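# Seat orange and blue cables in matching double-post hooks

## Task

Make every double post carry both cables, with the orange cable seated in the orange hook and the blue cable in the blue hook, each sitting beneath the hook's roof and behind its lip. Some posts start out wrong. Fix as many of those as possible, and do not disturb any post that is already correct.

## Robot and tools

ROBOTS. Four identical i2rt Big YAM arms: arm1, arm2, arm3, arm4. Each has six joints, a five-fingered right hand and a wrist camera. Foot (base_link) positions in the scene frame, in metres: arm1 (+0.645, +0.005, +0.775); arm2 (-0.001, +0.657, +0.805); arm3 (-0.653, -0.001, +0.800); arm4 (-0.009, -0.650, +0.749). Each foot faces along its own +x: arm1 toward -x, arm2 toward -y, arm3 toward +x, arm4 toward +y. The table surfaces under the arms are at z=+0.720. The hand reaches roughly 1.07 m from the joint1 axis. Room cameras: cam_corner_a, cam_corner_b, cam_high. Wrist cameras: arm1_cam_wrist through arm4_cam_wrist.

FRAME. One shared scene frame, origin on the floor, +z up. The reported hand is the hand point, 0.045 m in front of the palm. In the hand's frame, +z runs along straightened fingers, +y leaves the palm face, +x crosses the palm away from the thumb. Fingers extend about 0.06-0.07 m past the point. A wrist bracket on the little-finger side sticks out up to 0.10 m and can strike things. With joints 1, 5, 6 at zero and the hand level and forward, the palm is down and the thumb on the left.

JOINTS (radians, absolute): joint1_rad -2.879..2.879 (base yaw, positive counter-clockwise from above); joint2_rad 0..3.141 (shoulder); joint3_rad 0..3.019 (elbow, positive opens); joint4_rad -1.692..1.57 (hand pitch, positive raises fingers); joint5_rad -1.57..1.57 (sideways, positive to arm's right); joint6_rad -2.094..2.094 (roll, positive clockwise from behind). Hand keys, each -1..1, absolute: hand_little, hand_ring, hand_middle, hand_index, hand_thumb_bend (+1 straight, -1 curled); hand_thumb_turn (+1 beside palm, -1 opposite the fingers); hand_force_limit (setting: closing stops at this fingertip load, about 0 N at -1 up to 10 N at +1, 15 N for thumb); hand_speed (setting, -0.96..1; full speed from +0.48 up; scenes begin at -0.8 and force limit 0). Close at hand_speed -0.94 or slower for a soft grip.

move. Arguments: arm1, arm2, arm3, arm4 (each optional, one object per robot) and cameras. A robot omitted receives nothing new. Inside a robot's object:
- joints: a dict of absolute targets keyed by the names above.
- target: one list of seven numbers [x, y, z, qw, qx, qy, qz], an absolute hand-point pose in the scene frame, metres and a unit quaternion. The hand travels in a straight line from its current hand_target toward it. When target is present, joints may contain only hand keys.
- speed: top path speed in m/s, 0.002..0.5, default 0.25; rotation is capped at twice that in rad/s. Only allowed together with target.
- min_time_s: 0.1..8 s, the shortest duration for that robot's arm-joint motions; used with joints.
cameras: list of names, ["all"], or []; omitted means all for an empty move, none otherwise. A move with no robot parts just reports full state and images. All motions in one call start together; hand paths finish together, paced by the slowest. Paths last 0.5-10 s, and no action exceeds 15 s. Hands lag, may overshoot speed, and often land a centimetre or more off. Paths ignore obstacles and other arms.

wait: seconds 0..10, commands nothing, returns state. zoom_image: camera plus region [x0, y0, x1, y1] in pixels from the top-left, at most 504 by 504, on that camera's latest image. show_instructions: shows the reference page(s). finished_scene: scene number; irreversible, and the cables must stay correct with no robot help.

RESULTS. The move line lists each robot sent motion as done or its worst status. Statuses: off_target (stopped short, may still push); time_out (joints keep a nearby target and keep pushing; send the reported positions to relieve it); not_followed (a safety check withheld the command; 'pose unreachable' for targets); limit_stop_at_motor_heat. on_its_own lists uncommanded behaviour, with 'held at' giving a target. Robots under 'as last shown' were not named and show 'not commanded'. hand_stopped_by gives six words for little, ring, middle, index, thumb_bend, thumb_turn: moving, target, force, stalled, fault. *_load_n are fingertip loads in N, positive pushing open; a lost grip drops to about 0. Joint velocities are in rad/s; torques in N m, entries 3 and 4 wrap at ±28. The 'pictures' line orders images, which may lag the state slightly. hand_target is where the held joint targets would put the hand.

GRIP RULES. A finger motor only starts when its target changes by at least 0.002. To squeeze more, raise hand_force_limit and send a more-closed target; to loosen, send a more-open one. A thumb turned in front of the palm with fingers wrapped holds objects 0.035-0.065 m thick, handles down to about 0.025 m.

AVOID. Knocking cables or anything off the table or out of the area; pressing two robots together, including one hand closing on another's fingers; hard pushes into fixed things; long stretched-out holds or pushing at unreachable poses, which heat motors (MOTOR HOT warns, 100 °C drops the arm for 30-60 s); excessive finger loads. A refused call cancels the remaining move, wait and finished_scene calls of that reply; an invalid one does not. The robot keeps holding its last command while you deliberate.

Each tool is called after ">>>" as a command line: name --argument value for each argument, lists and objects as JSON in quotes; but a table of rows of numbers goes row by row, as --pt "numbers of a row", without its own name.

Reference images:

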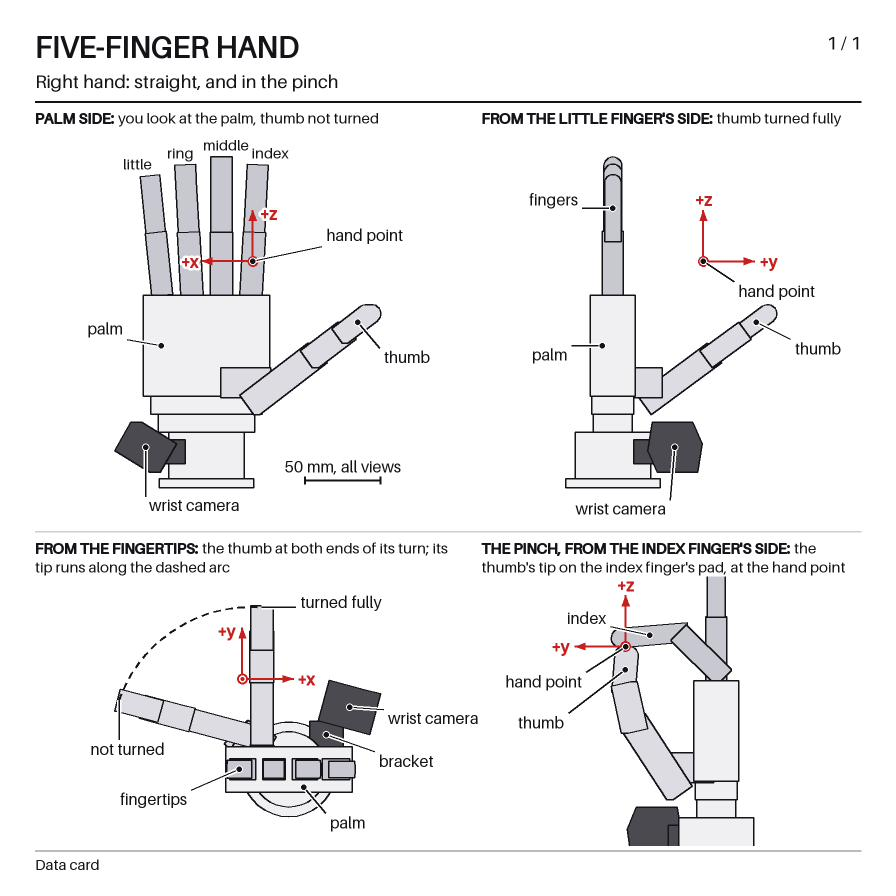

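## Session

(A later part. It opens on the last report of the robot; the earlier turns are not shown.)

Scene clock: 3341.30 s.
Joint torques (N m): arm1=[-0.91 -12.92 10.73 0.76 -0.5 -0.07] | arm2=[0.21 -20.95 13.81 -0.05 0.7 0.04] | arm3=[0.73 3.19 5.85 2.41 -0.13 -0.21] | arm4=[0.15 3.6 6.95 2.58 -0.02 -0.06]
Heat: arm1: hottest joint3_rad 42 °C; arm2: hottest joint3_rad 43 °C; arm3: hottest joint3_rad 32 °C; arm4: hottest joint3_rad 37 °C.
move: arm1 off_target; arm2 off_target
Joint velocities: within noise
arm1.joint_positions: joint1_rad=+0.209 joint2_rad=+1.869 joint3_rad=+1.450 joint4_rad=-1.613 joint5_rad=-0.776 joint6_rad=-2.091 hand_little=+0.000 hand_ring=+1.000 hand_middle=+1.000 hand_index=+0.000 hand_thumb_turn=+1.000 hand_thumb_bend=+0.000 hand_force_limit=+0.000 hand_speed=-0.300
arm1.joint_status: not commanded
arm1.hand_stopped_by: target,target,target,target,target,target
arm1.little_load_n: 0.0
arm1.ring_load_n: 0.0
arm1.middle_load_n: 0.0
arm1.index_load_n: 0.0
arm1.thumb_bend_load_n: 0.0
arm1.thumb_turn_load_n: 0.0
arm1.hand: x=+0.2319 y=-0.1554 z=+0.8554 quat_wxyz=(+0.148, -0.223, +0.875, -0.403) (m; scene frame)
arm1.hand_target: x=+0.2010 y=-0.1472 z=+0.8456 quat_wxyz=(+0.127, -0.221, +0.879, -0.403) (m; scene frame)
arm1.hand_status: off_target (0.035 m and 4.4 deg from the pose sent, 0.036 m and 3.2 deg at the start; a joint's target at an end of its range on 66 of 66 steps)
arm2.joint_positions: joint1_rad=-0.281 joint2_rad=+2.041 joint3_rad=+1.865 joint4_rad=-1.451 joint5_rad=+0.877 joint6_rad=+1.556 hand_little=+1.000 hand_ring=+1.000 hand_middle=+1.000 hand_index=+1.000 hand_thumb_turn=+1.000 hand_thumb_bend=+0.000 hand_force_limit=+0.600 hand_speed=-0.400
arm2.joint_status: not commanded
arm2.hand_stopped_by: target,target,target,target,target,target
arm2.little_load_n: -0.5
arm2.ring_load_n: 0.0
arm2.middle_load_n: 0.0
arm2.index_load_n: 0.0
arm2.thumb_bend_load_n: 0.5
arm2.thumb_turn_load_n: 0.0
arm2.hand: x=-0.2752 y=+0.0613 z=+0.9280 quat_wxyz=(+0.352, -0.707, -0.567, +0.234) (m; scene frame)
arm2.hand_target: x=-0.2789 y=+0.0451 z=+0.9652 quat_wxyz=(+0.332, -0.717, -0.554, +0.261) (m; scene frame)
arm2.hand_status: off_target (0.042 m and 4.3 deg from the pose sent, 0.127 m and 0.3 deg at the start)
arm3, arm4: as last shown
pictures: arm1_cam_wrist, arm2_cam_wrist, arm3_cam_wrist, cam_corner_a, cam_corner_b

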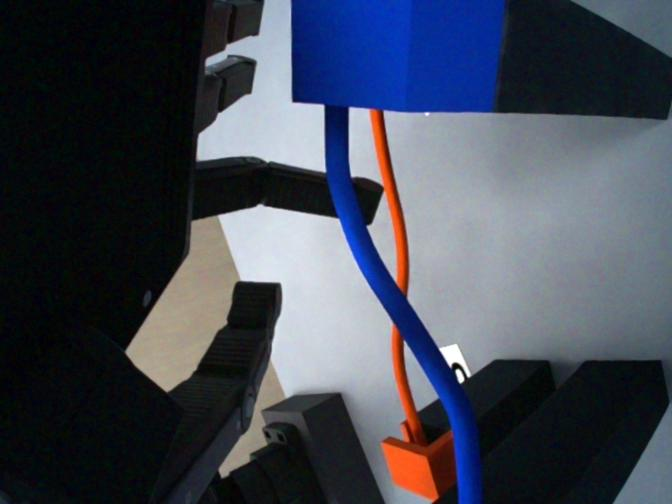

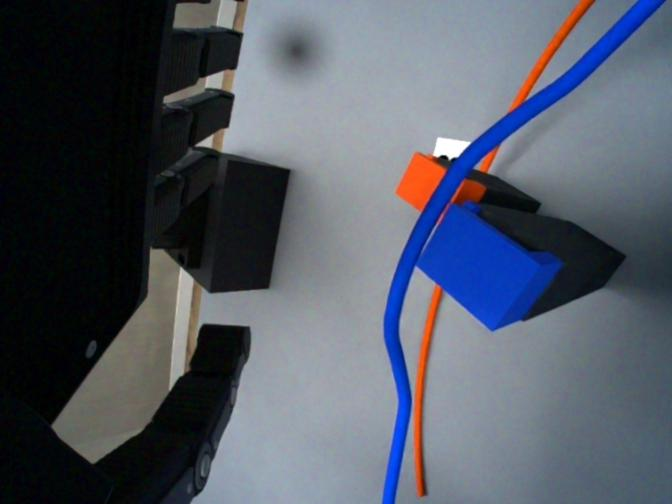

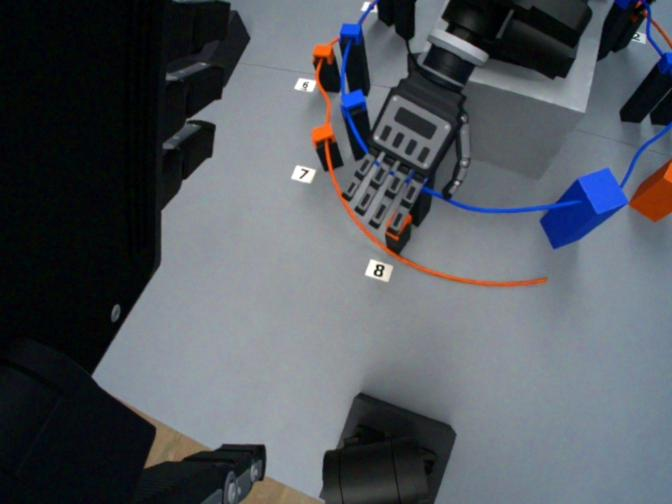

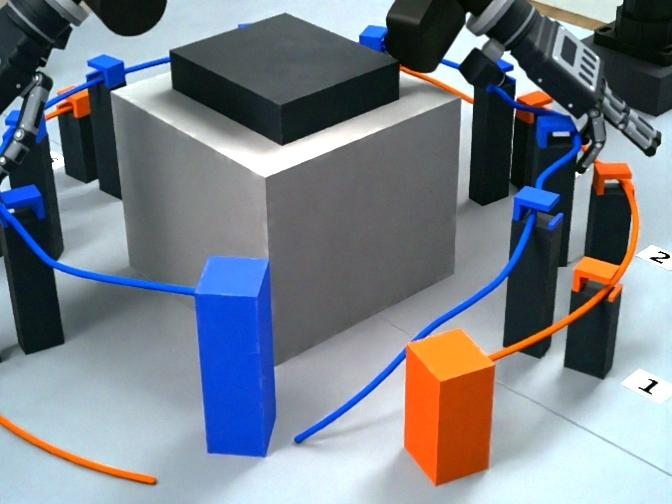

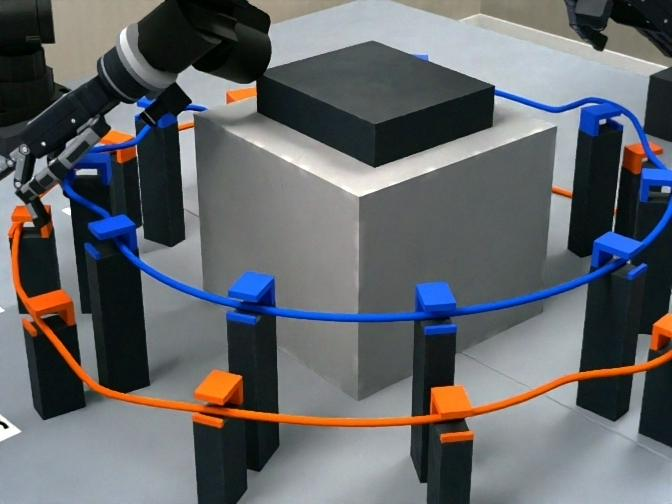

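>>> move --arm1 '{"target": [0.2260, -0.1890, 0.8510, -0.1377, 0.2484, -0.8586, 0.4248], "speed": 0.08}' --arm2 '{"target": [-0.3200, 0.0420, 0.955, -0.2576, 0.7481, 0.5782, -0.1991], "speed": 0.1, "joints": {"hand_little": -0.58, "hand_index": -0.58, "hand_thumb_bend": 1.0}}' --cameras '["cam_corner_a", "cam_corner_b", "arm1_cam_wrist", "arm2_cam_wrist", "arm3_cam_wrist"]'

>>> zoom_image --camera "cam_corner_b" --region '[542, 80, 672, 210]'

>>> zoom_image --camera "cam_corner_b" --region '[0, 120, 130, 250]'

>>> zoom_image --camera "cam_corner_a" --region '[520, 70, 672, 220]'

>>> zoom_image --camera "arm3_cam_wrist" --region '[270, 100, 560, 320]'

Scene clock: 3453.33 s.
Joint torques (N m): arm1=[1.49 -15.56 7.53 0.43 -0.68 -0.07] | arm2=[0.03 -18.32 14.41 0.47 0.37 -0.07] | arm3=[0.91 3.31 6.01 2.51 -0.15 -0.23] | arm4=[0.21 3.6 6.94 2.5 -0.03 -0.06]
Heat: arm1: hottest joint3_rad 47 °C; arm2: hottest joint3_rad 51 °C; arm3: hottest joint3_rad 32 °C; arm4: hottest joint3_rad 37 °C.
move: arm1 off_target; arm2 off_target
Joint velocities: within noise
arm1.joint_positions: joint1_rad=+0.254 joint2_rad=+1.870 joint3_rad=+1.450 joint4_rad=-1.589 joint5_rad=-0.829 joint6_rad=-2.091 hand_little=+0.000 hand_ring=+1.000 hand_middle=+1.000 hand_index=+0.000 hand_thumb_turn=+1.000 hand_thumb_bend=+0.000 hand_force_limit=+0.000 hand_speed=-0.300
arm1.joint_status: not commanded
arm1.hand_stopped_by: target,target,target,target,target,target
arm1.little_load_n: 0.0
arm1.ring_load_n: 0.0
arm1.middle_load_n: 0.0
arm1.index_load_n: 0.0
arm1.thumb_bend_load_n: 0.0
arm1.thumb_turn_load_n: 0.0
arm1.hand: x=+0.2341 y=-0.1850 z=+0.8570 quat_wxyz=(+0.140, -0.239, +0.863, -0.422) (m; scene frame)
arm1.hand_target: x=+0.2262 y=-0.1892 z=+0.8511 quat_wxyz=(+0.136, -0.246, +0.862, -0.423) (m; scene frame)
arm1.hand_status: off_target (0.011 m and 1.2 deg from the pose sent, 0.034 m and 4.4 deg at the start; a joint's target at an end of its range on 52 of 52 steps)
arm2.joint_positions: joint1_rad=-0.391 joint2_rad=+2.041 joint3_rad=+1.945 joint4_rad=-1.426 joint5_rad=+0.666 joint6_rad=+1.423 hand_little=-0.580 hand_ring=+1.000 hand_middle=+1.000 hand_index=-0.580 hand_thumb_turn=+1.000 hand_thumb_bend=+1.000 hand_force_limit=+0.600 hand_speed=-0.400
arm2.joint_status: all done
arm2.hand_stopped_by: target,target,target,target,target,target
arm2.little_load_n: 0.0
arm2.ring_load_n: 0.0
arm2.middle_load_n: -0.5
arm2.index_load_n: 0.0
arm2.thumb_bend_load_n: 0.0
arm2.thumb_turn_load_n: 0.0
arm2.hand: x=-0.3087 y=+0.0591 z=+0.9390 quat_wxyz=(+0.269, -0.744, -0.585, +0.182) (m; scene frame)
arm2.hand_target: x=-0.3195 y=+0.0433 z=+0.9552 quat_wxyz=(+0.257, -0.748, -0.578, +0.200) (m; scene frame)
arm2.hand_status: off_target (0.026 m and 2.5 deg from the pose sent, 0.056 m and 12.5 deg at the start)
arm3, arm4: as last shown
arm4.thumb_turn_load_n: -0.5
pictures: arm1_cam_wrist, arm2_cam_wrist, arm3_cam_wrist, cam_corner_a, cam_corner_b

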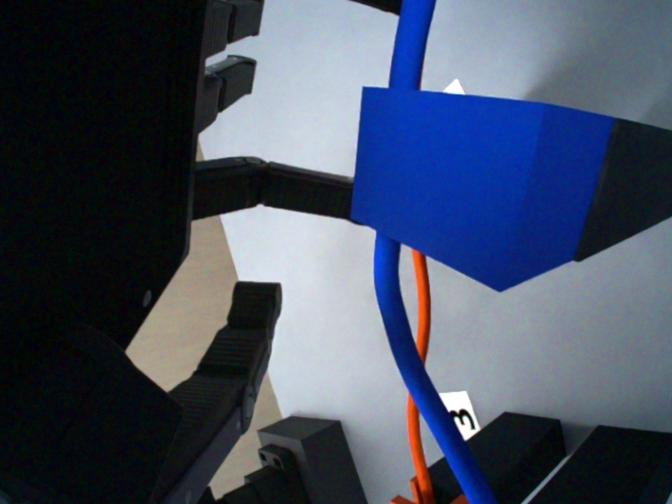

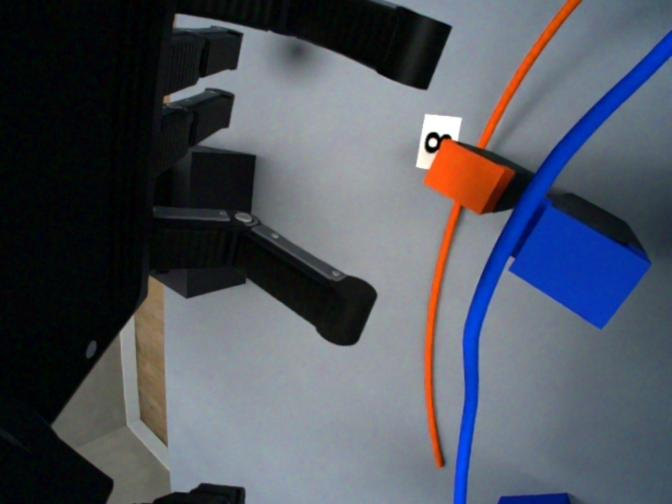

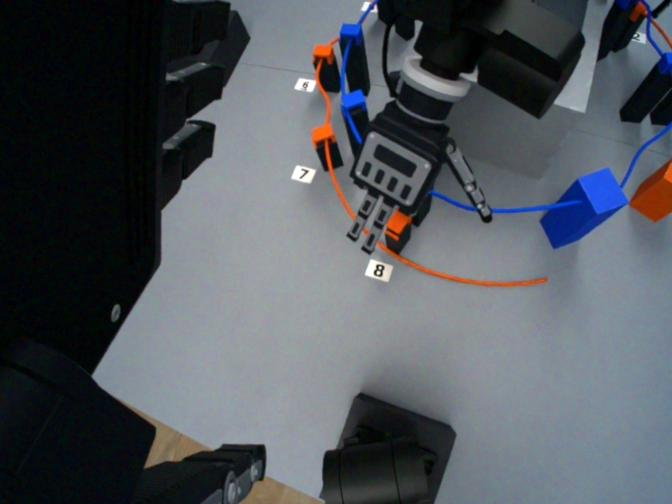

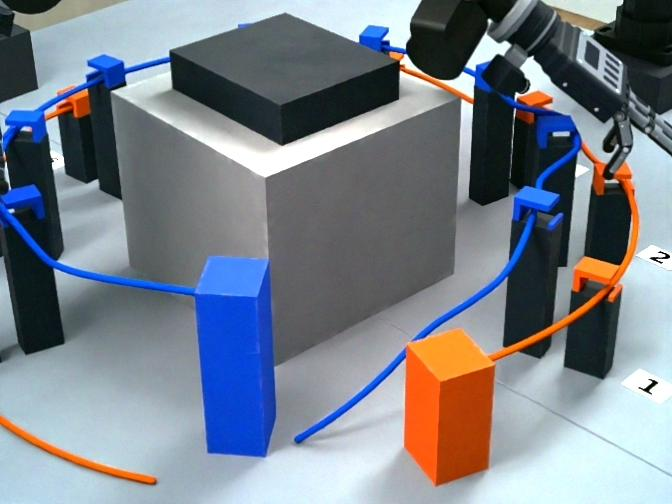

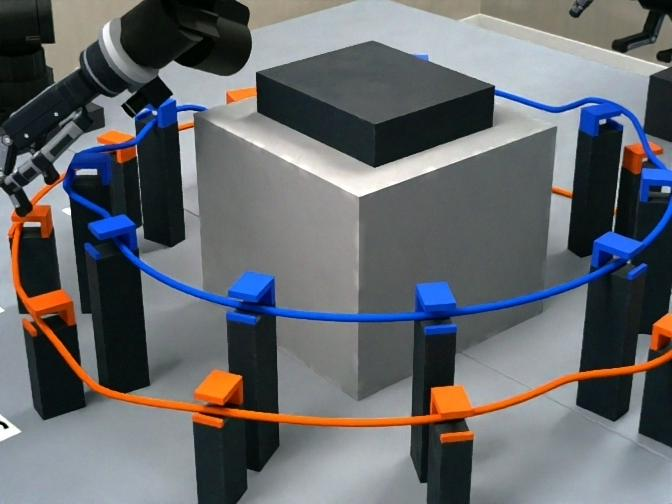

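Scaled by 3.877.

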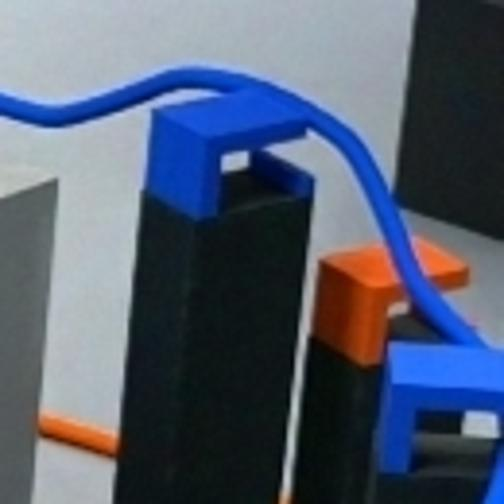

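Scaled by 3.877.

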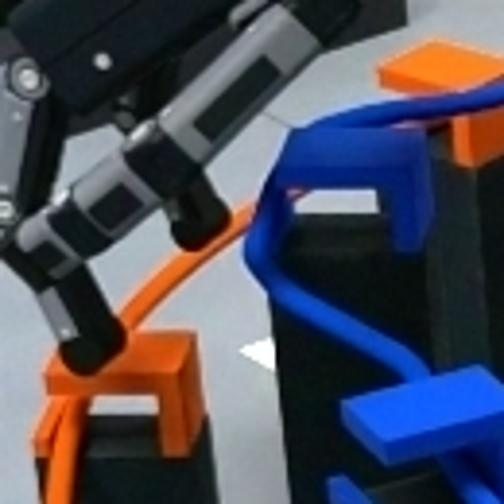

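Scaled by 3.316.

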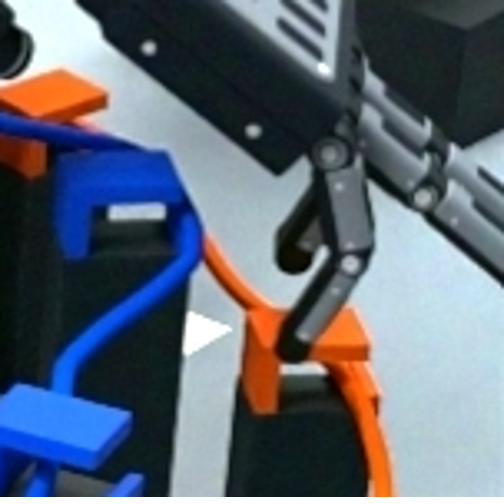

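Scaled by 1.738 from the camera's 672x504 image, which has a finer 960x720 frame.

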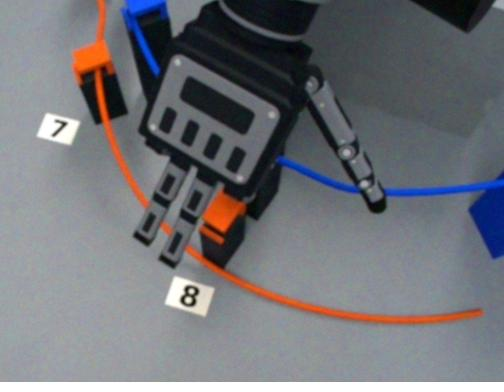

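>>> move --arm1 '{"target": [0.1950, -0.1465, 0.8515, -0.1377, 0.2484, -0.8586, 0.4248], "speed": 0.08}' --arm2 '{"target": [-0.3175, 0.0480, 0.866, -0.2576, 0.7481, 0.5782, -0.1991], "speed": 0.1}' --cameras '["cam_corner_a", "cam_corner_b", "arm1_cam_wrist", "arm2_cam_wrist"]'

>>> zoom_image --camera "cam_corner_b" --region '[542, 80, 672, 210]'

>>> zoom_image --camera "cam_corner_b" --region '[0, 120, 130, 250]'

>>> zoom_image --camera "cam_corner_a" --region '[520, 70, 672, 220]'

Scene clock: 3480.40 s.
Joint torques (N m): arm1=[-0.26 -15.03 8.53 -0.44 -0.5 -0.07] | arm2=[-0.79 -18.67 8.23 0.85 0.37 -0.09] | arm3=[0.32 3.9 6.16 2.58 -0.16 -0.27] | arm4=[0.32 3.72 6.93 2.54 -0.03 -0.04]
Heat: arm1: hottest joint3_rad 46 °C; arm2: hottest joint3_rad 52 °C; arm3: hottest joint3_rad 32 °C; arm4: hottest joint3_rad 37 °C.
move: arm1 off_target; arm2 off_target
Joint velocities: within noise
arm1.joint_positions: joint1_rad=+0.198 joint2_rad=+1.893 joint3_rad=+1.510 joint4_rad=-1.601 joint5_rad=-0.778 joint6_rad=-2.091 hand_little=+0.000 hand_ring=+1.000 hand_middle=+1.000 hand_index=+0.000 hand_thumb_turn=+1.000 hand_thumb_bend=+0.000 hand_force_limit=+0.000 hand_speed=-0.300
arm1.joint_status: not commanded
arm1.hand_stopped_by: target,target,target,target,target,target
arm1.little_load_n: 0.0
arm1.ring_load_n: -0.5
arm1.middle_load_n: 0.0
arm1.index_load_n: 0.0
arm1.thumb_bend_load_n: 0.0
arm1.thumb_turn_load_n: 0.0
arm1.hand: x=+0.2059 y=-0.1552 z=+0.8580 quat_wxyz=(+0.124, -0.228, +0.878, -0.403) (m; scene frame)
arm1.hand_target: x=+0.1956 y=-0.1469 z=+0.8515 quat_wxyz=(+0.127, -0.219, +0.879, -0.404) (m; scene frame)
arm1.hand_status: off_target (0.015 m and 4.4 deg from the pose sent, 0.055 m and 1.2 deg at the start; a joint's target at an end of its range on 48 of 48 steps)
arm2.joint_positions: joint1_rad=-0.391 joint2_rad=+2.073 joint3_rad=+1.825 joint4_rad=-1.216 joint5_rad=+0.665 joint6_rad=+1.423 hand_little=-0.580 hand_ring=+1.000 hand_middle=+1.000 hand_index=-0.580 hand_thumb_turn=+1.000 hand_thumb_bend=+1.000 hand_force_limit=+0.600 hand_speed=-0.400
arm2.joint_status: not commanded
arm2.hand_stopped_by: target,target,target,target,target,target
arm2.little_load_n: 0.5
arm2.ring_load_n: 0.0
arm2.middle_load_n: 0.0
arm2.index_load_n: 0.0
arm2.thumb_bend_load_n: 0.0
arm2.thumb_turn_load_n: 0.0
arm2.hand: x=-0.3137 y=+0.0450 z=+0.8771 quat_wxyz=(+0.255, -0.749, -0.577, +0.205) (m; scene frame)
arm2.hand_target: x=-0.3174 y=+0.0481 z=+0.8661 quat_wxyz=(+0.258, -0.748, -0.578, +0.199) (m; scene frame)
arm2.hand_status: off_target (0.012 m and 0.8 deg from the pose sent, 0.074 m and 2.5 deg at the start)
arm3, arm4: as last shown
arm3.middle_load_n: -0.5
arm4.thumb_turn_load_n: 0.0
pictures: arm1_cam_wrist, arm2_cam_wrist, cam_corner_a, cam_corner_b

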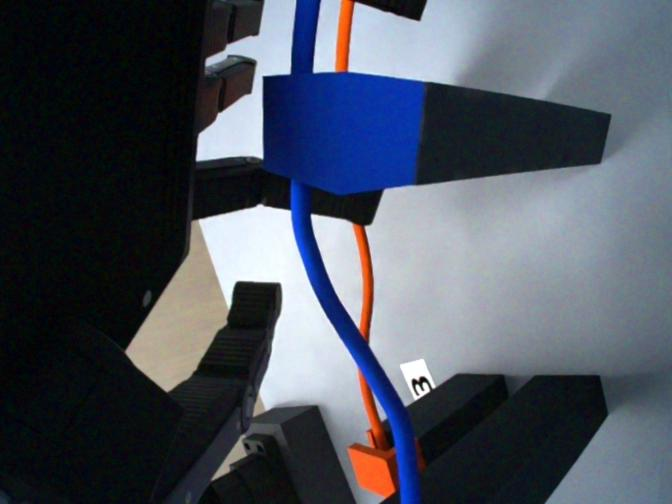

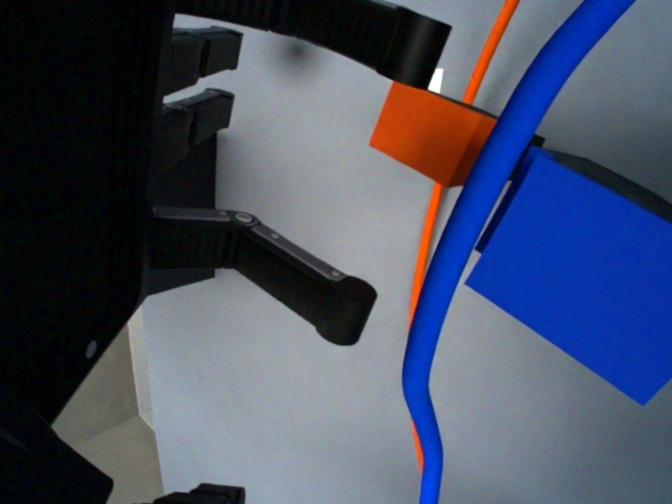

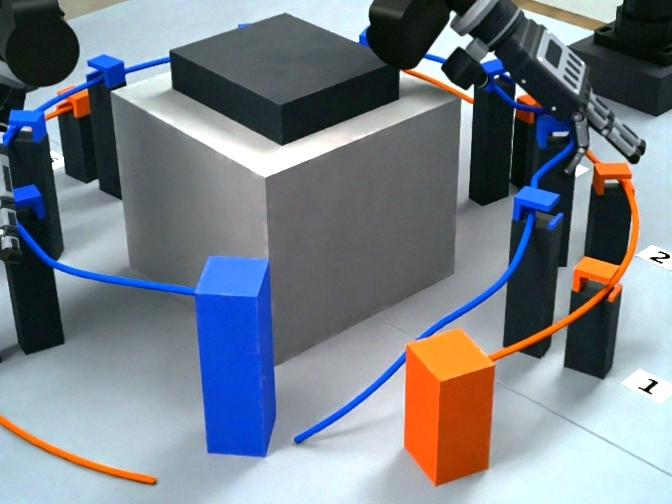

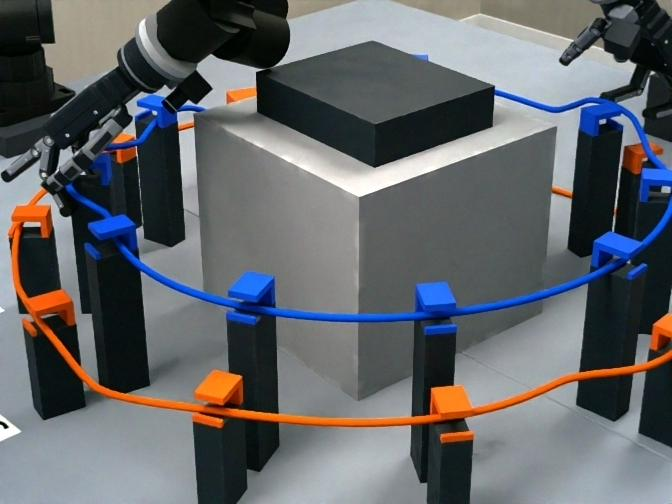

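Scaled by 3.877.

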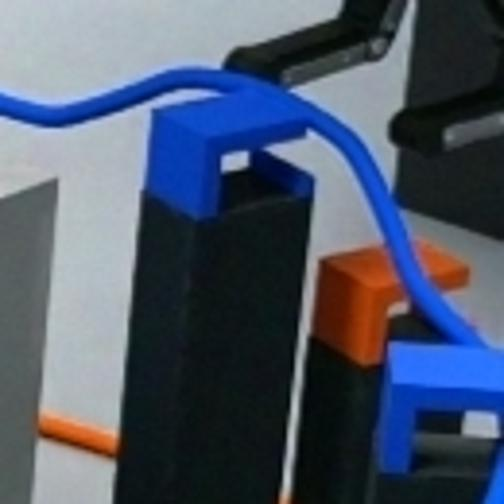

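Scaled by 3.877.

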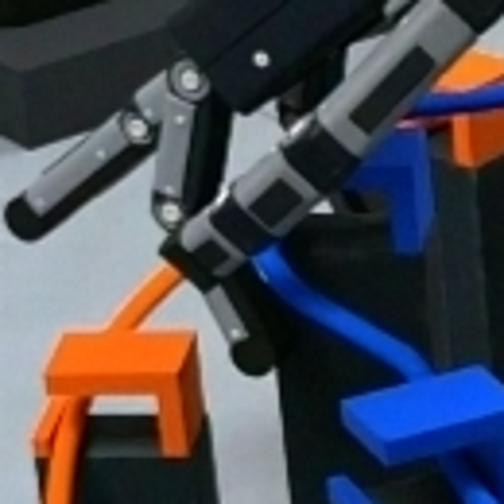

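Scaled by 3.316.

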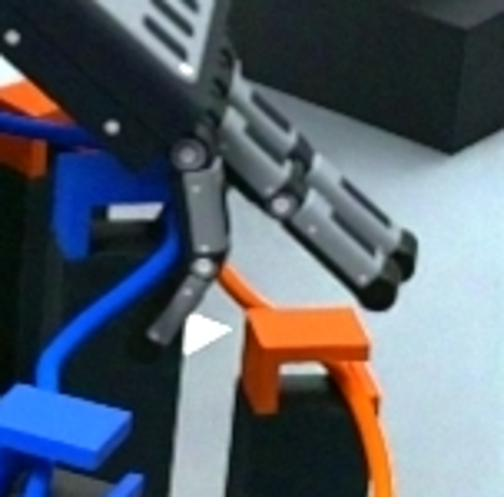

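>>> move --arm1 '{"target": [0.1956, -0.1469, 0.8370, -0.1377, 0.2484, -0.8586, 0.4248], "speed": 0.06, "joints": {"hand_little": -0.75, "hand_index": -0.75, "hand_speed": -0.5}}' --arm2 '{"target": [-0.3160, 0.0545, 0.845, -0.2576, 0.7481, 0.5782, -0.1991], "speed": 0.08}' --cameras '["cam_corner_a", "cam_corner_b", "arm1_cam_wrist", "arm2_cam_wrist"]'

>>> zoom_image --camera "cam_corner_b" --region '[542, 80, 672, 210]'

>>> zoom_image --camera "cam_corner_b" --region '[0, 120, 130, 250]'

>>> zoom_image --camera "cam_corner_a" --region '[520, 70, 672, 220]'

Scene clock: 3502.37 s.
Joint torques (N m): arm1=[-0.21 -14.1 7.09 0.42 -1.01 -0.07] | arm2=[-0.44 -18.32 8.05 0.81 0.37 -0.07] | arm3=[0.67 3.55 6.09 2.54 -0.16 -0.24] | arm4=[0.03 3.66 6.95 2.48 -0.02 -0.06]
Heat: arm1: hottest joint3_rad 48 °C; arm2: hottest joint3_rad 51 °C; arm3: hottest joint3_rad 32 °C; arm4: hottest joint3_rad 37 °C.
move: arm1 off_target; arm2 off_target
Joint velocities: within noise
arm1.joint_positions: joint1_rad=+0.198 joint2_rad=+1.895 joint3_rad=+1.510 joint4_rad=-1.591 joint5_rad=-0.764 joint6_rad=-2.091 hand_little=-0.750 hand_ring=+1.000 hand_middle=+1.000 hand_index=-0.685 hand_thumb_turn=+1.000 hand_thumb_bend=+0.000 hand_force_limit=+0.000 hand_speed=-0.500
arm1.joint_status: hand_index off_target (ended at -0.685, target -0.750); the others done
arm1.hand_stopped_by: target,target,target,force,target,target
arm1.little_load_n: 2.0
arm1.ring_load_n: -0.5
arm1.middle_load_n: 0.0
arm1.index_load_n: 3.5
arm1.thumb_bend_load_n: 0.0
arm1.thumb_turn_load_n: 0.0
arm1.hand: x=+0.2037 y=-0.1531 z=+0.8550 quat_wxyz=(+0.122, -0.232, +0.880, -0.396) (m; scene frame)
arm1.hand_target: x=+0.1966 y=-0.1473 z=+0.8372 quat_wxyz=(+0.128, -0.219, +0.879, -0.404) (m; scene frame)
arm1.hand_status: off_target (0.021 m and 4.8 deg from the pose sent, 0.025 m and 4.4 deg at the start; a joint's target at an end of its range on 38 of 38 steps)
arm2.joint_positions: joint1_rad=-0.391 joint2_rad=+2.073 joint3_rad=+1.769 joint4_rad=-1.157 joint5_rad=+0.665 joint6_rad=+1.421 hand_little=-0.580 hand_ring=+1.000 hand_middle=+1.000 hand_index=-0.580 hand_thumb_turn=+1.000 hand_thumb_bend=+1.000 hand_force_limit=+0.600 hand_speed=-0.400
arm2.joint_status: not commanded
arm2.hand_stopped_by: target,target,target,target,target,target
arm2.little_load_n: 0.0
arm2.ring_load_n: 0.0
arm2.middle_load_n: 0.0
arm2.index_load_n: 0.0
arm2.thumb_bend_load_n: 0.0
arm2.thumb_turn_load_n: 0.0
arm2.hand: x=-0.3116 y=+0.0497 z=+0.8566 quat_wxyz=(+0.254, -0.748, -0.577, +0.206) (m; scene frame)
arm2.hand_target: x=-0.3159 y=+0.0547 z=+0.8451 quat_wxyz=(+0.258, -0.748, -0.578, +0.199) (m; scene frame)
arm2.hand_status: off_target (0.013 m and 0.9 deg from the pose sent, 0.033 m and 0.8 deg at the start)
arm3, arm4: as last shown
arm3.middle_load_n: 0.0
arm4.thumb_turn_load_n: -0.5
pictures: arm1_cam_wrist, arm2_cam_wrist, cam_corner_a, cam_corner_b

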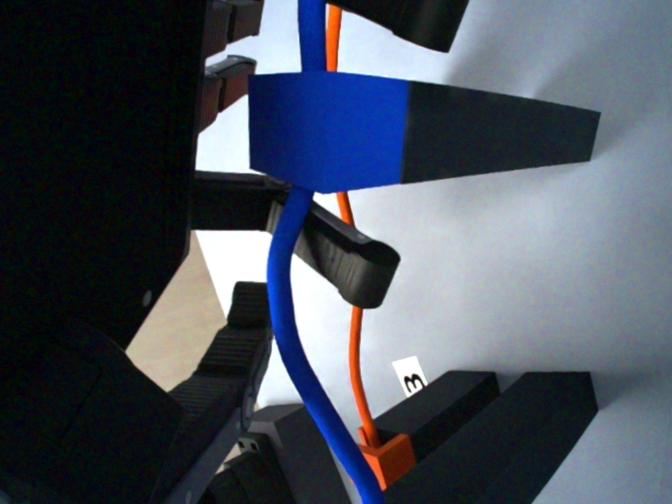

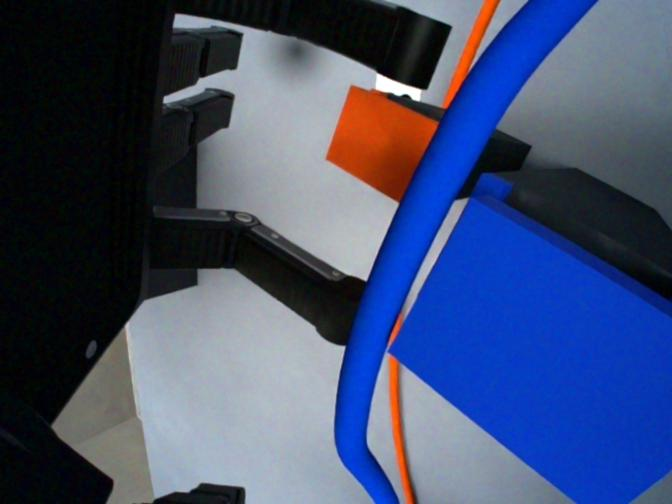

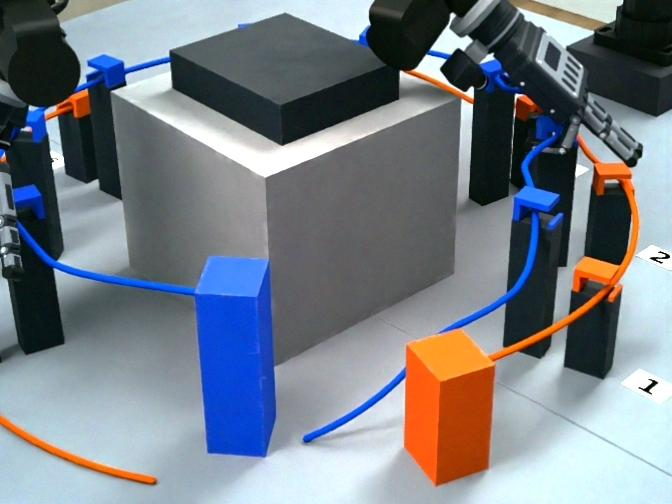

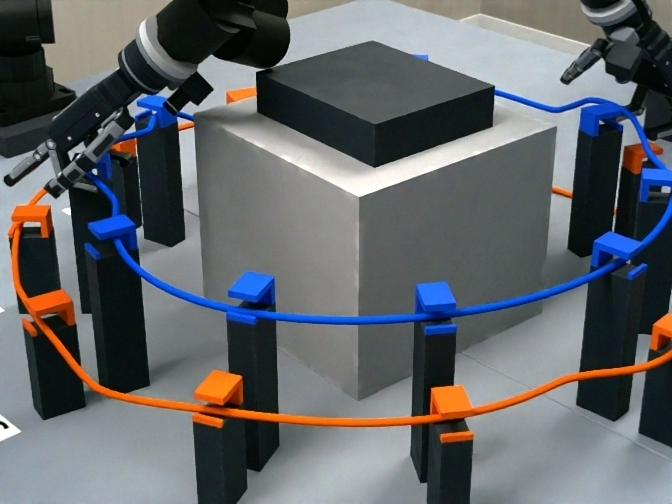

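Scaled by 3.877.

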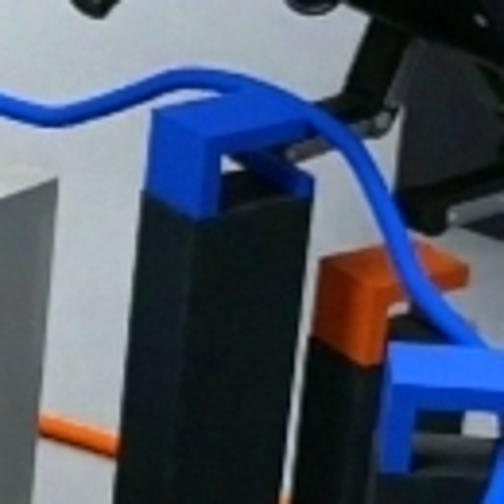

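Scaled by 3.877.

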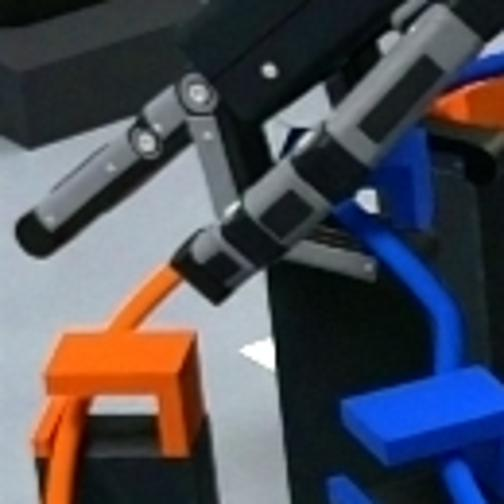

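Scaled by 3.316.

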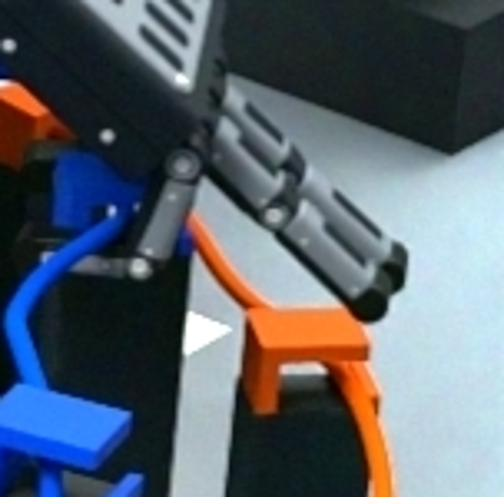

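>>> move --arm1 '{"target": [0.1822, -0.1334, 0.8220, -0.1377, 0.2484, -0.8586, 0.4248], "speed": 0.06}' --arm2 '{"target": [-0.2665, 0.0440, 0.846, -0.2576, 0.7481, 0.5782, -0.1991], "speed": 0.08}' --cameras '["cam_corner_a", "cam_corner_b", "arm1_cam_wrist", "arm2_cam_wrist"]'

>>> zoom_image --camera "cam_corner_b" --region '[542, 80, 672, 210]'

>>> zoom_image --camera "cam_corner_b" --region '[0, 120, 130, 250]'

>>> zoom_image --camera "cam_corner_a" --region '[520, 70, 672, 220]'

Scene clock: 3517.73 s.
Joint torques (N m): arm1=[-1.96 -11.81 8.02 0.57 -0.86 -0.06] | arm2=[-0.09 -19.02 8.05 0.09 0.58 0.08] | arm3=[0.38 3.31 6.15 2.43 -0.18 -0.24] | arm4=[0.09 3.6 6.93 2.52 -0.01 -0.06]
Heat: arm1: hottest joint3_rad 47 °C; arm2: hottest joint3_rad 49 °C; arm3: hottest joint3_rad 32 °C; arm4: hottest joint3_rad 37 °C.
move: arm1 off_target; arm2 done
Joint velocities: within noise
arm1.joint_positions: joint1_rad=+0.198 joint2_rad=+1.901 joint3_rad=+1.514 joint4_rad=-1.576 joint5_rad=-0.751 joint6_rad=-2.091 hand_little=-0.750 hand_ring=+1.000 hand_middle=+1.000 hand_index=-0.685 hand_thumb_turn=+1.000 hand_thumb_bend=+0.000 hand_force_limit=+0.000 hand_speed=-0.500
arm1.joint_status: not commanded
arm1.hand_stopped_by: target,target,target,force,target,target
arm1.little_load_n: 0.5
arm1.ring_load_n: 0.0
arm1.middle_load_n: 0.0
arm1.index_load_n: 2.5
arm1.thumb_bend_load_n: 0.0
arm1.thumb_turn_load_n: 0.0
arm1.hand: x=+0.1988 y=-0.1513 z=+0.8510 quat_wxyz=(+0.117, -0.237, +0.882, -0.390) (m; scene frame)
arm1.hand_target: x=+0.1847 y=-0.1336 z=+0.8229 quat_wxyz=(+0.124, -0.211, +0.884, -0.398) (m; scene frame)
arm1.hand_status: off_target (0.038 m and 5.5 deg from the pose sent, 0.044 m and 4.8 deg at the start; a joint's target at an end of its range on 44 of 44 steps)
arm2.joint_positions: joint1_rad=-0.325 joint2_rad=+2.073 joint3_rad=+1.760 joint4_rad=-1.199 joint5_rad=+0.666 joint6_rad=+1.504 hand_little=-0.580 hand_ring=+1.000 hand_middle=+1.000 hand_index=-0.580 hand_thumb_turn=+1.000 hand_thumb_bend=+1.000 hand_force_limit=+0.600 hand_speed=-0.400
arm2.joint_status: not commanded
arm2.hand_stopped_by: target,target,target,target,target,target
arm2.little_load_n: 0.0
arm2.ring_load_n: 0.0
arm2.middle_load_n: 0.0
arm2.index_load_n: 0.0
arm2.thumb_bend_load_n: 0.0
arm2.thumb_turn_load_n: 0.0
arm2.hand: x=-0.2697 y=+0.0400 z=+0.8529 quat_wxyz=(+0.252, -0.749, -0.577, +0.205) (m; scene frame)
arm2.hand_target: x=-0.2665 y=+0.0439 z=+0.8461 quat_wxyz=(+0.258, -0.748, -0.578, +0.199) (m; scene frame)
arm2.hand_status: done (0.009 m and 1.0 deg from the pose sent, 0.047 m and 0.9 deg at the start)
arm3, arm4: as last shown
arm3.middle_load_n: 0.5
arm4.middle_load_n: -0.5
arm4.thumb_turn_load_n: 0.0
pictures: arm1_cam_wrist, arm2_cam_wrist, cam_corner_a, cam_corner_b

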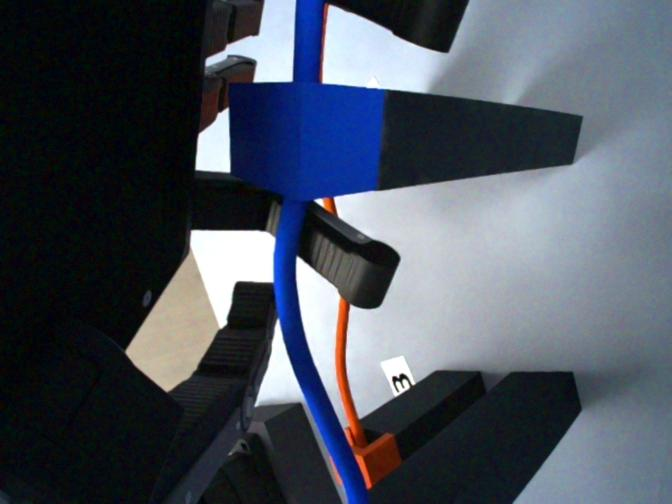

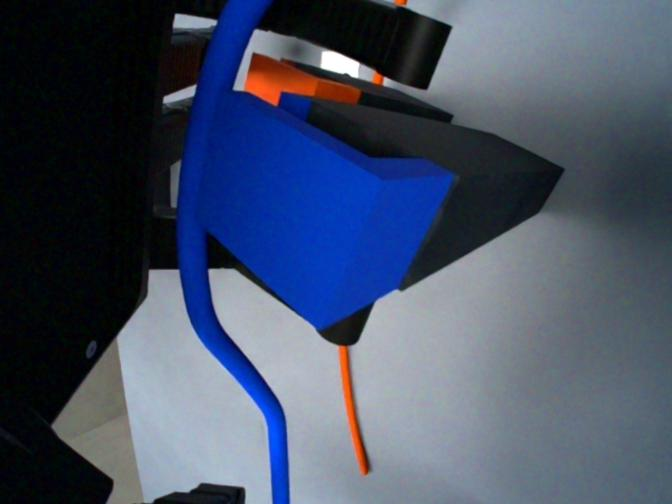

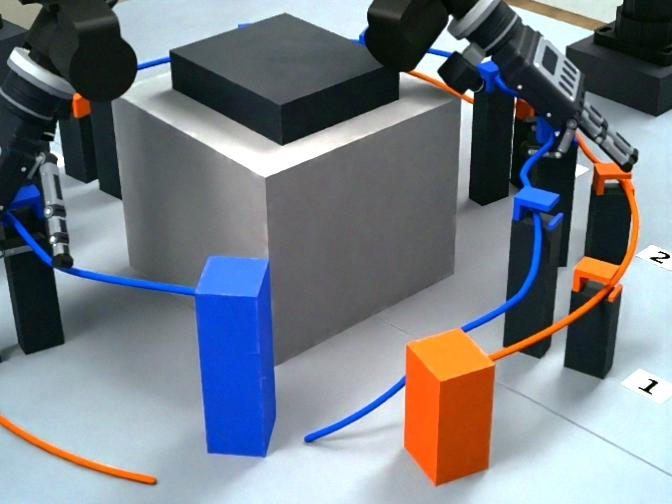

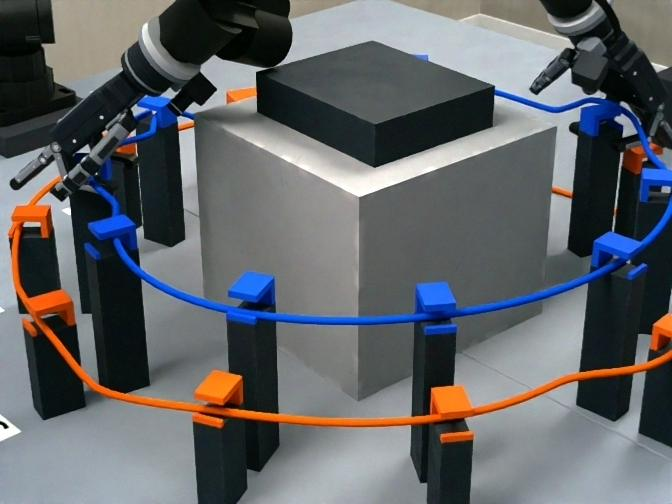

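Scaled by 3.877.

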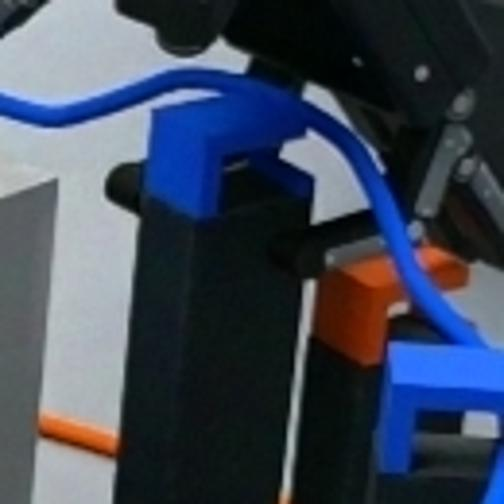

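Scaled by 3.877.

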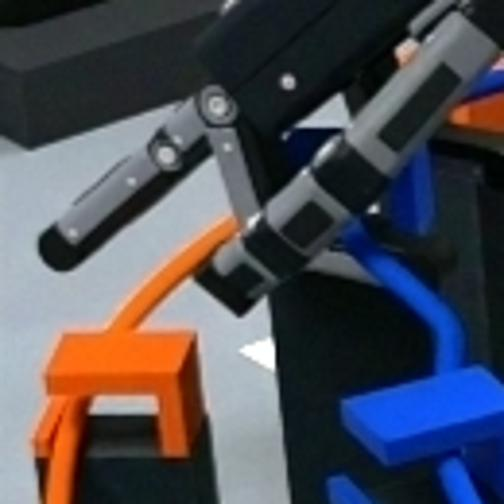

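Scaled by 3.316.

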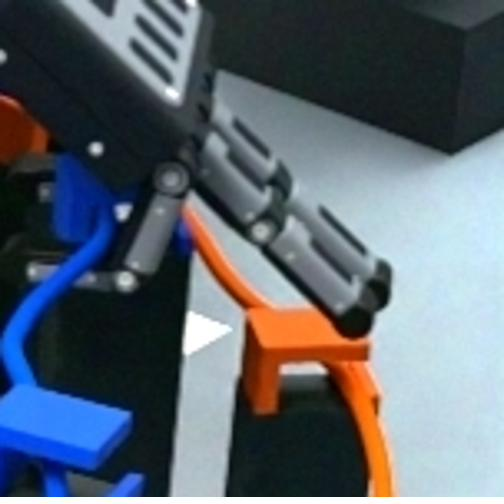

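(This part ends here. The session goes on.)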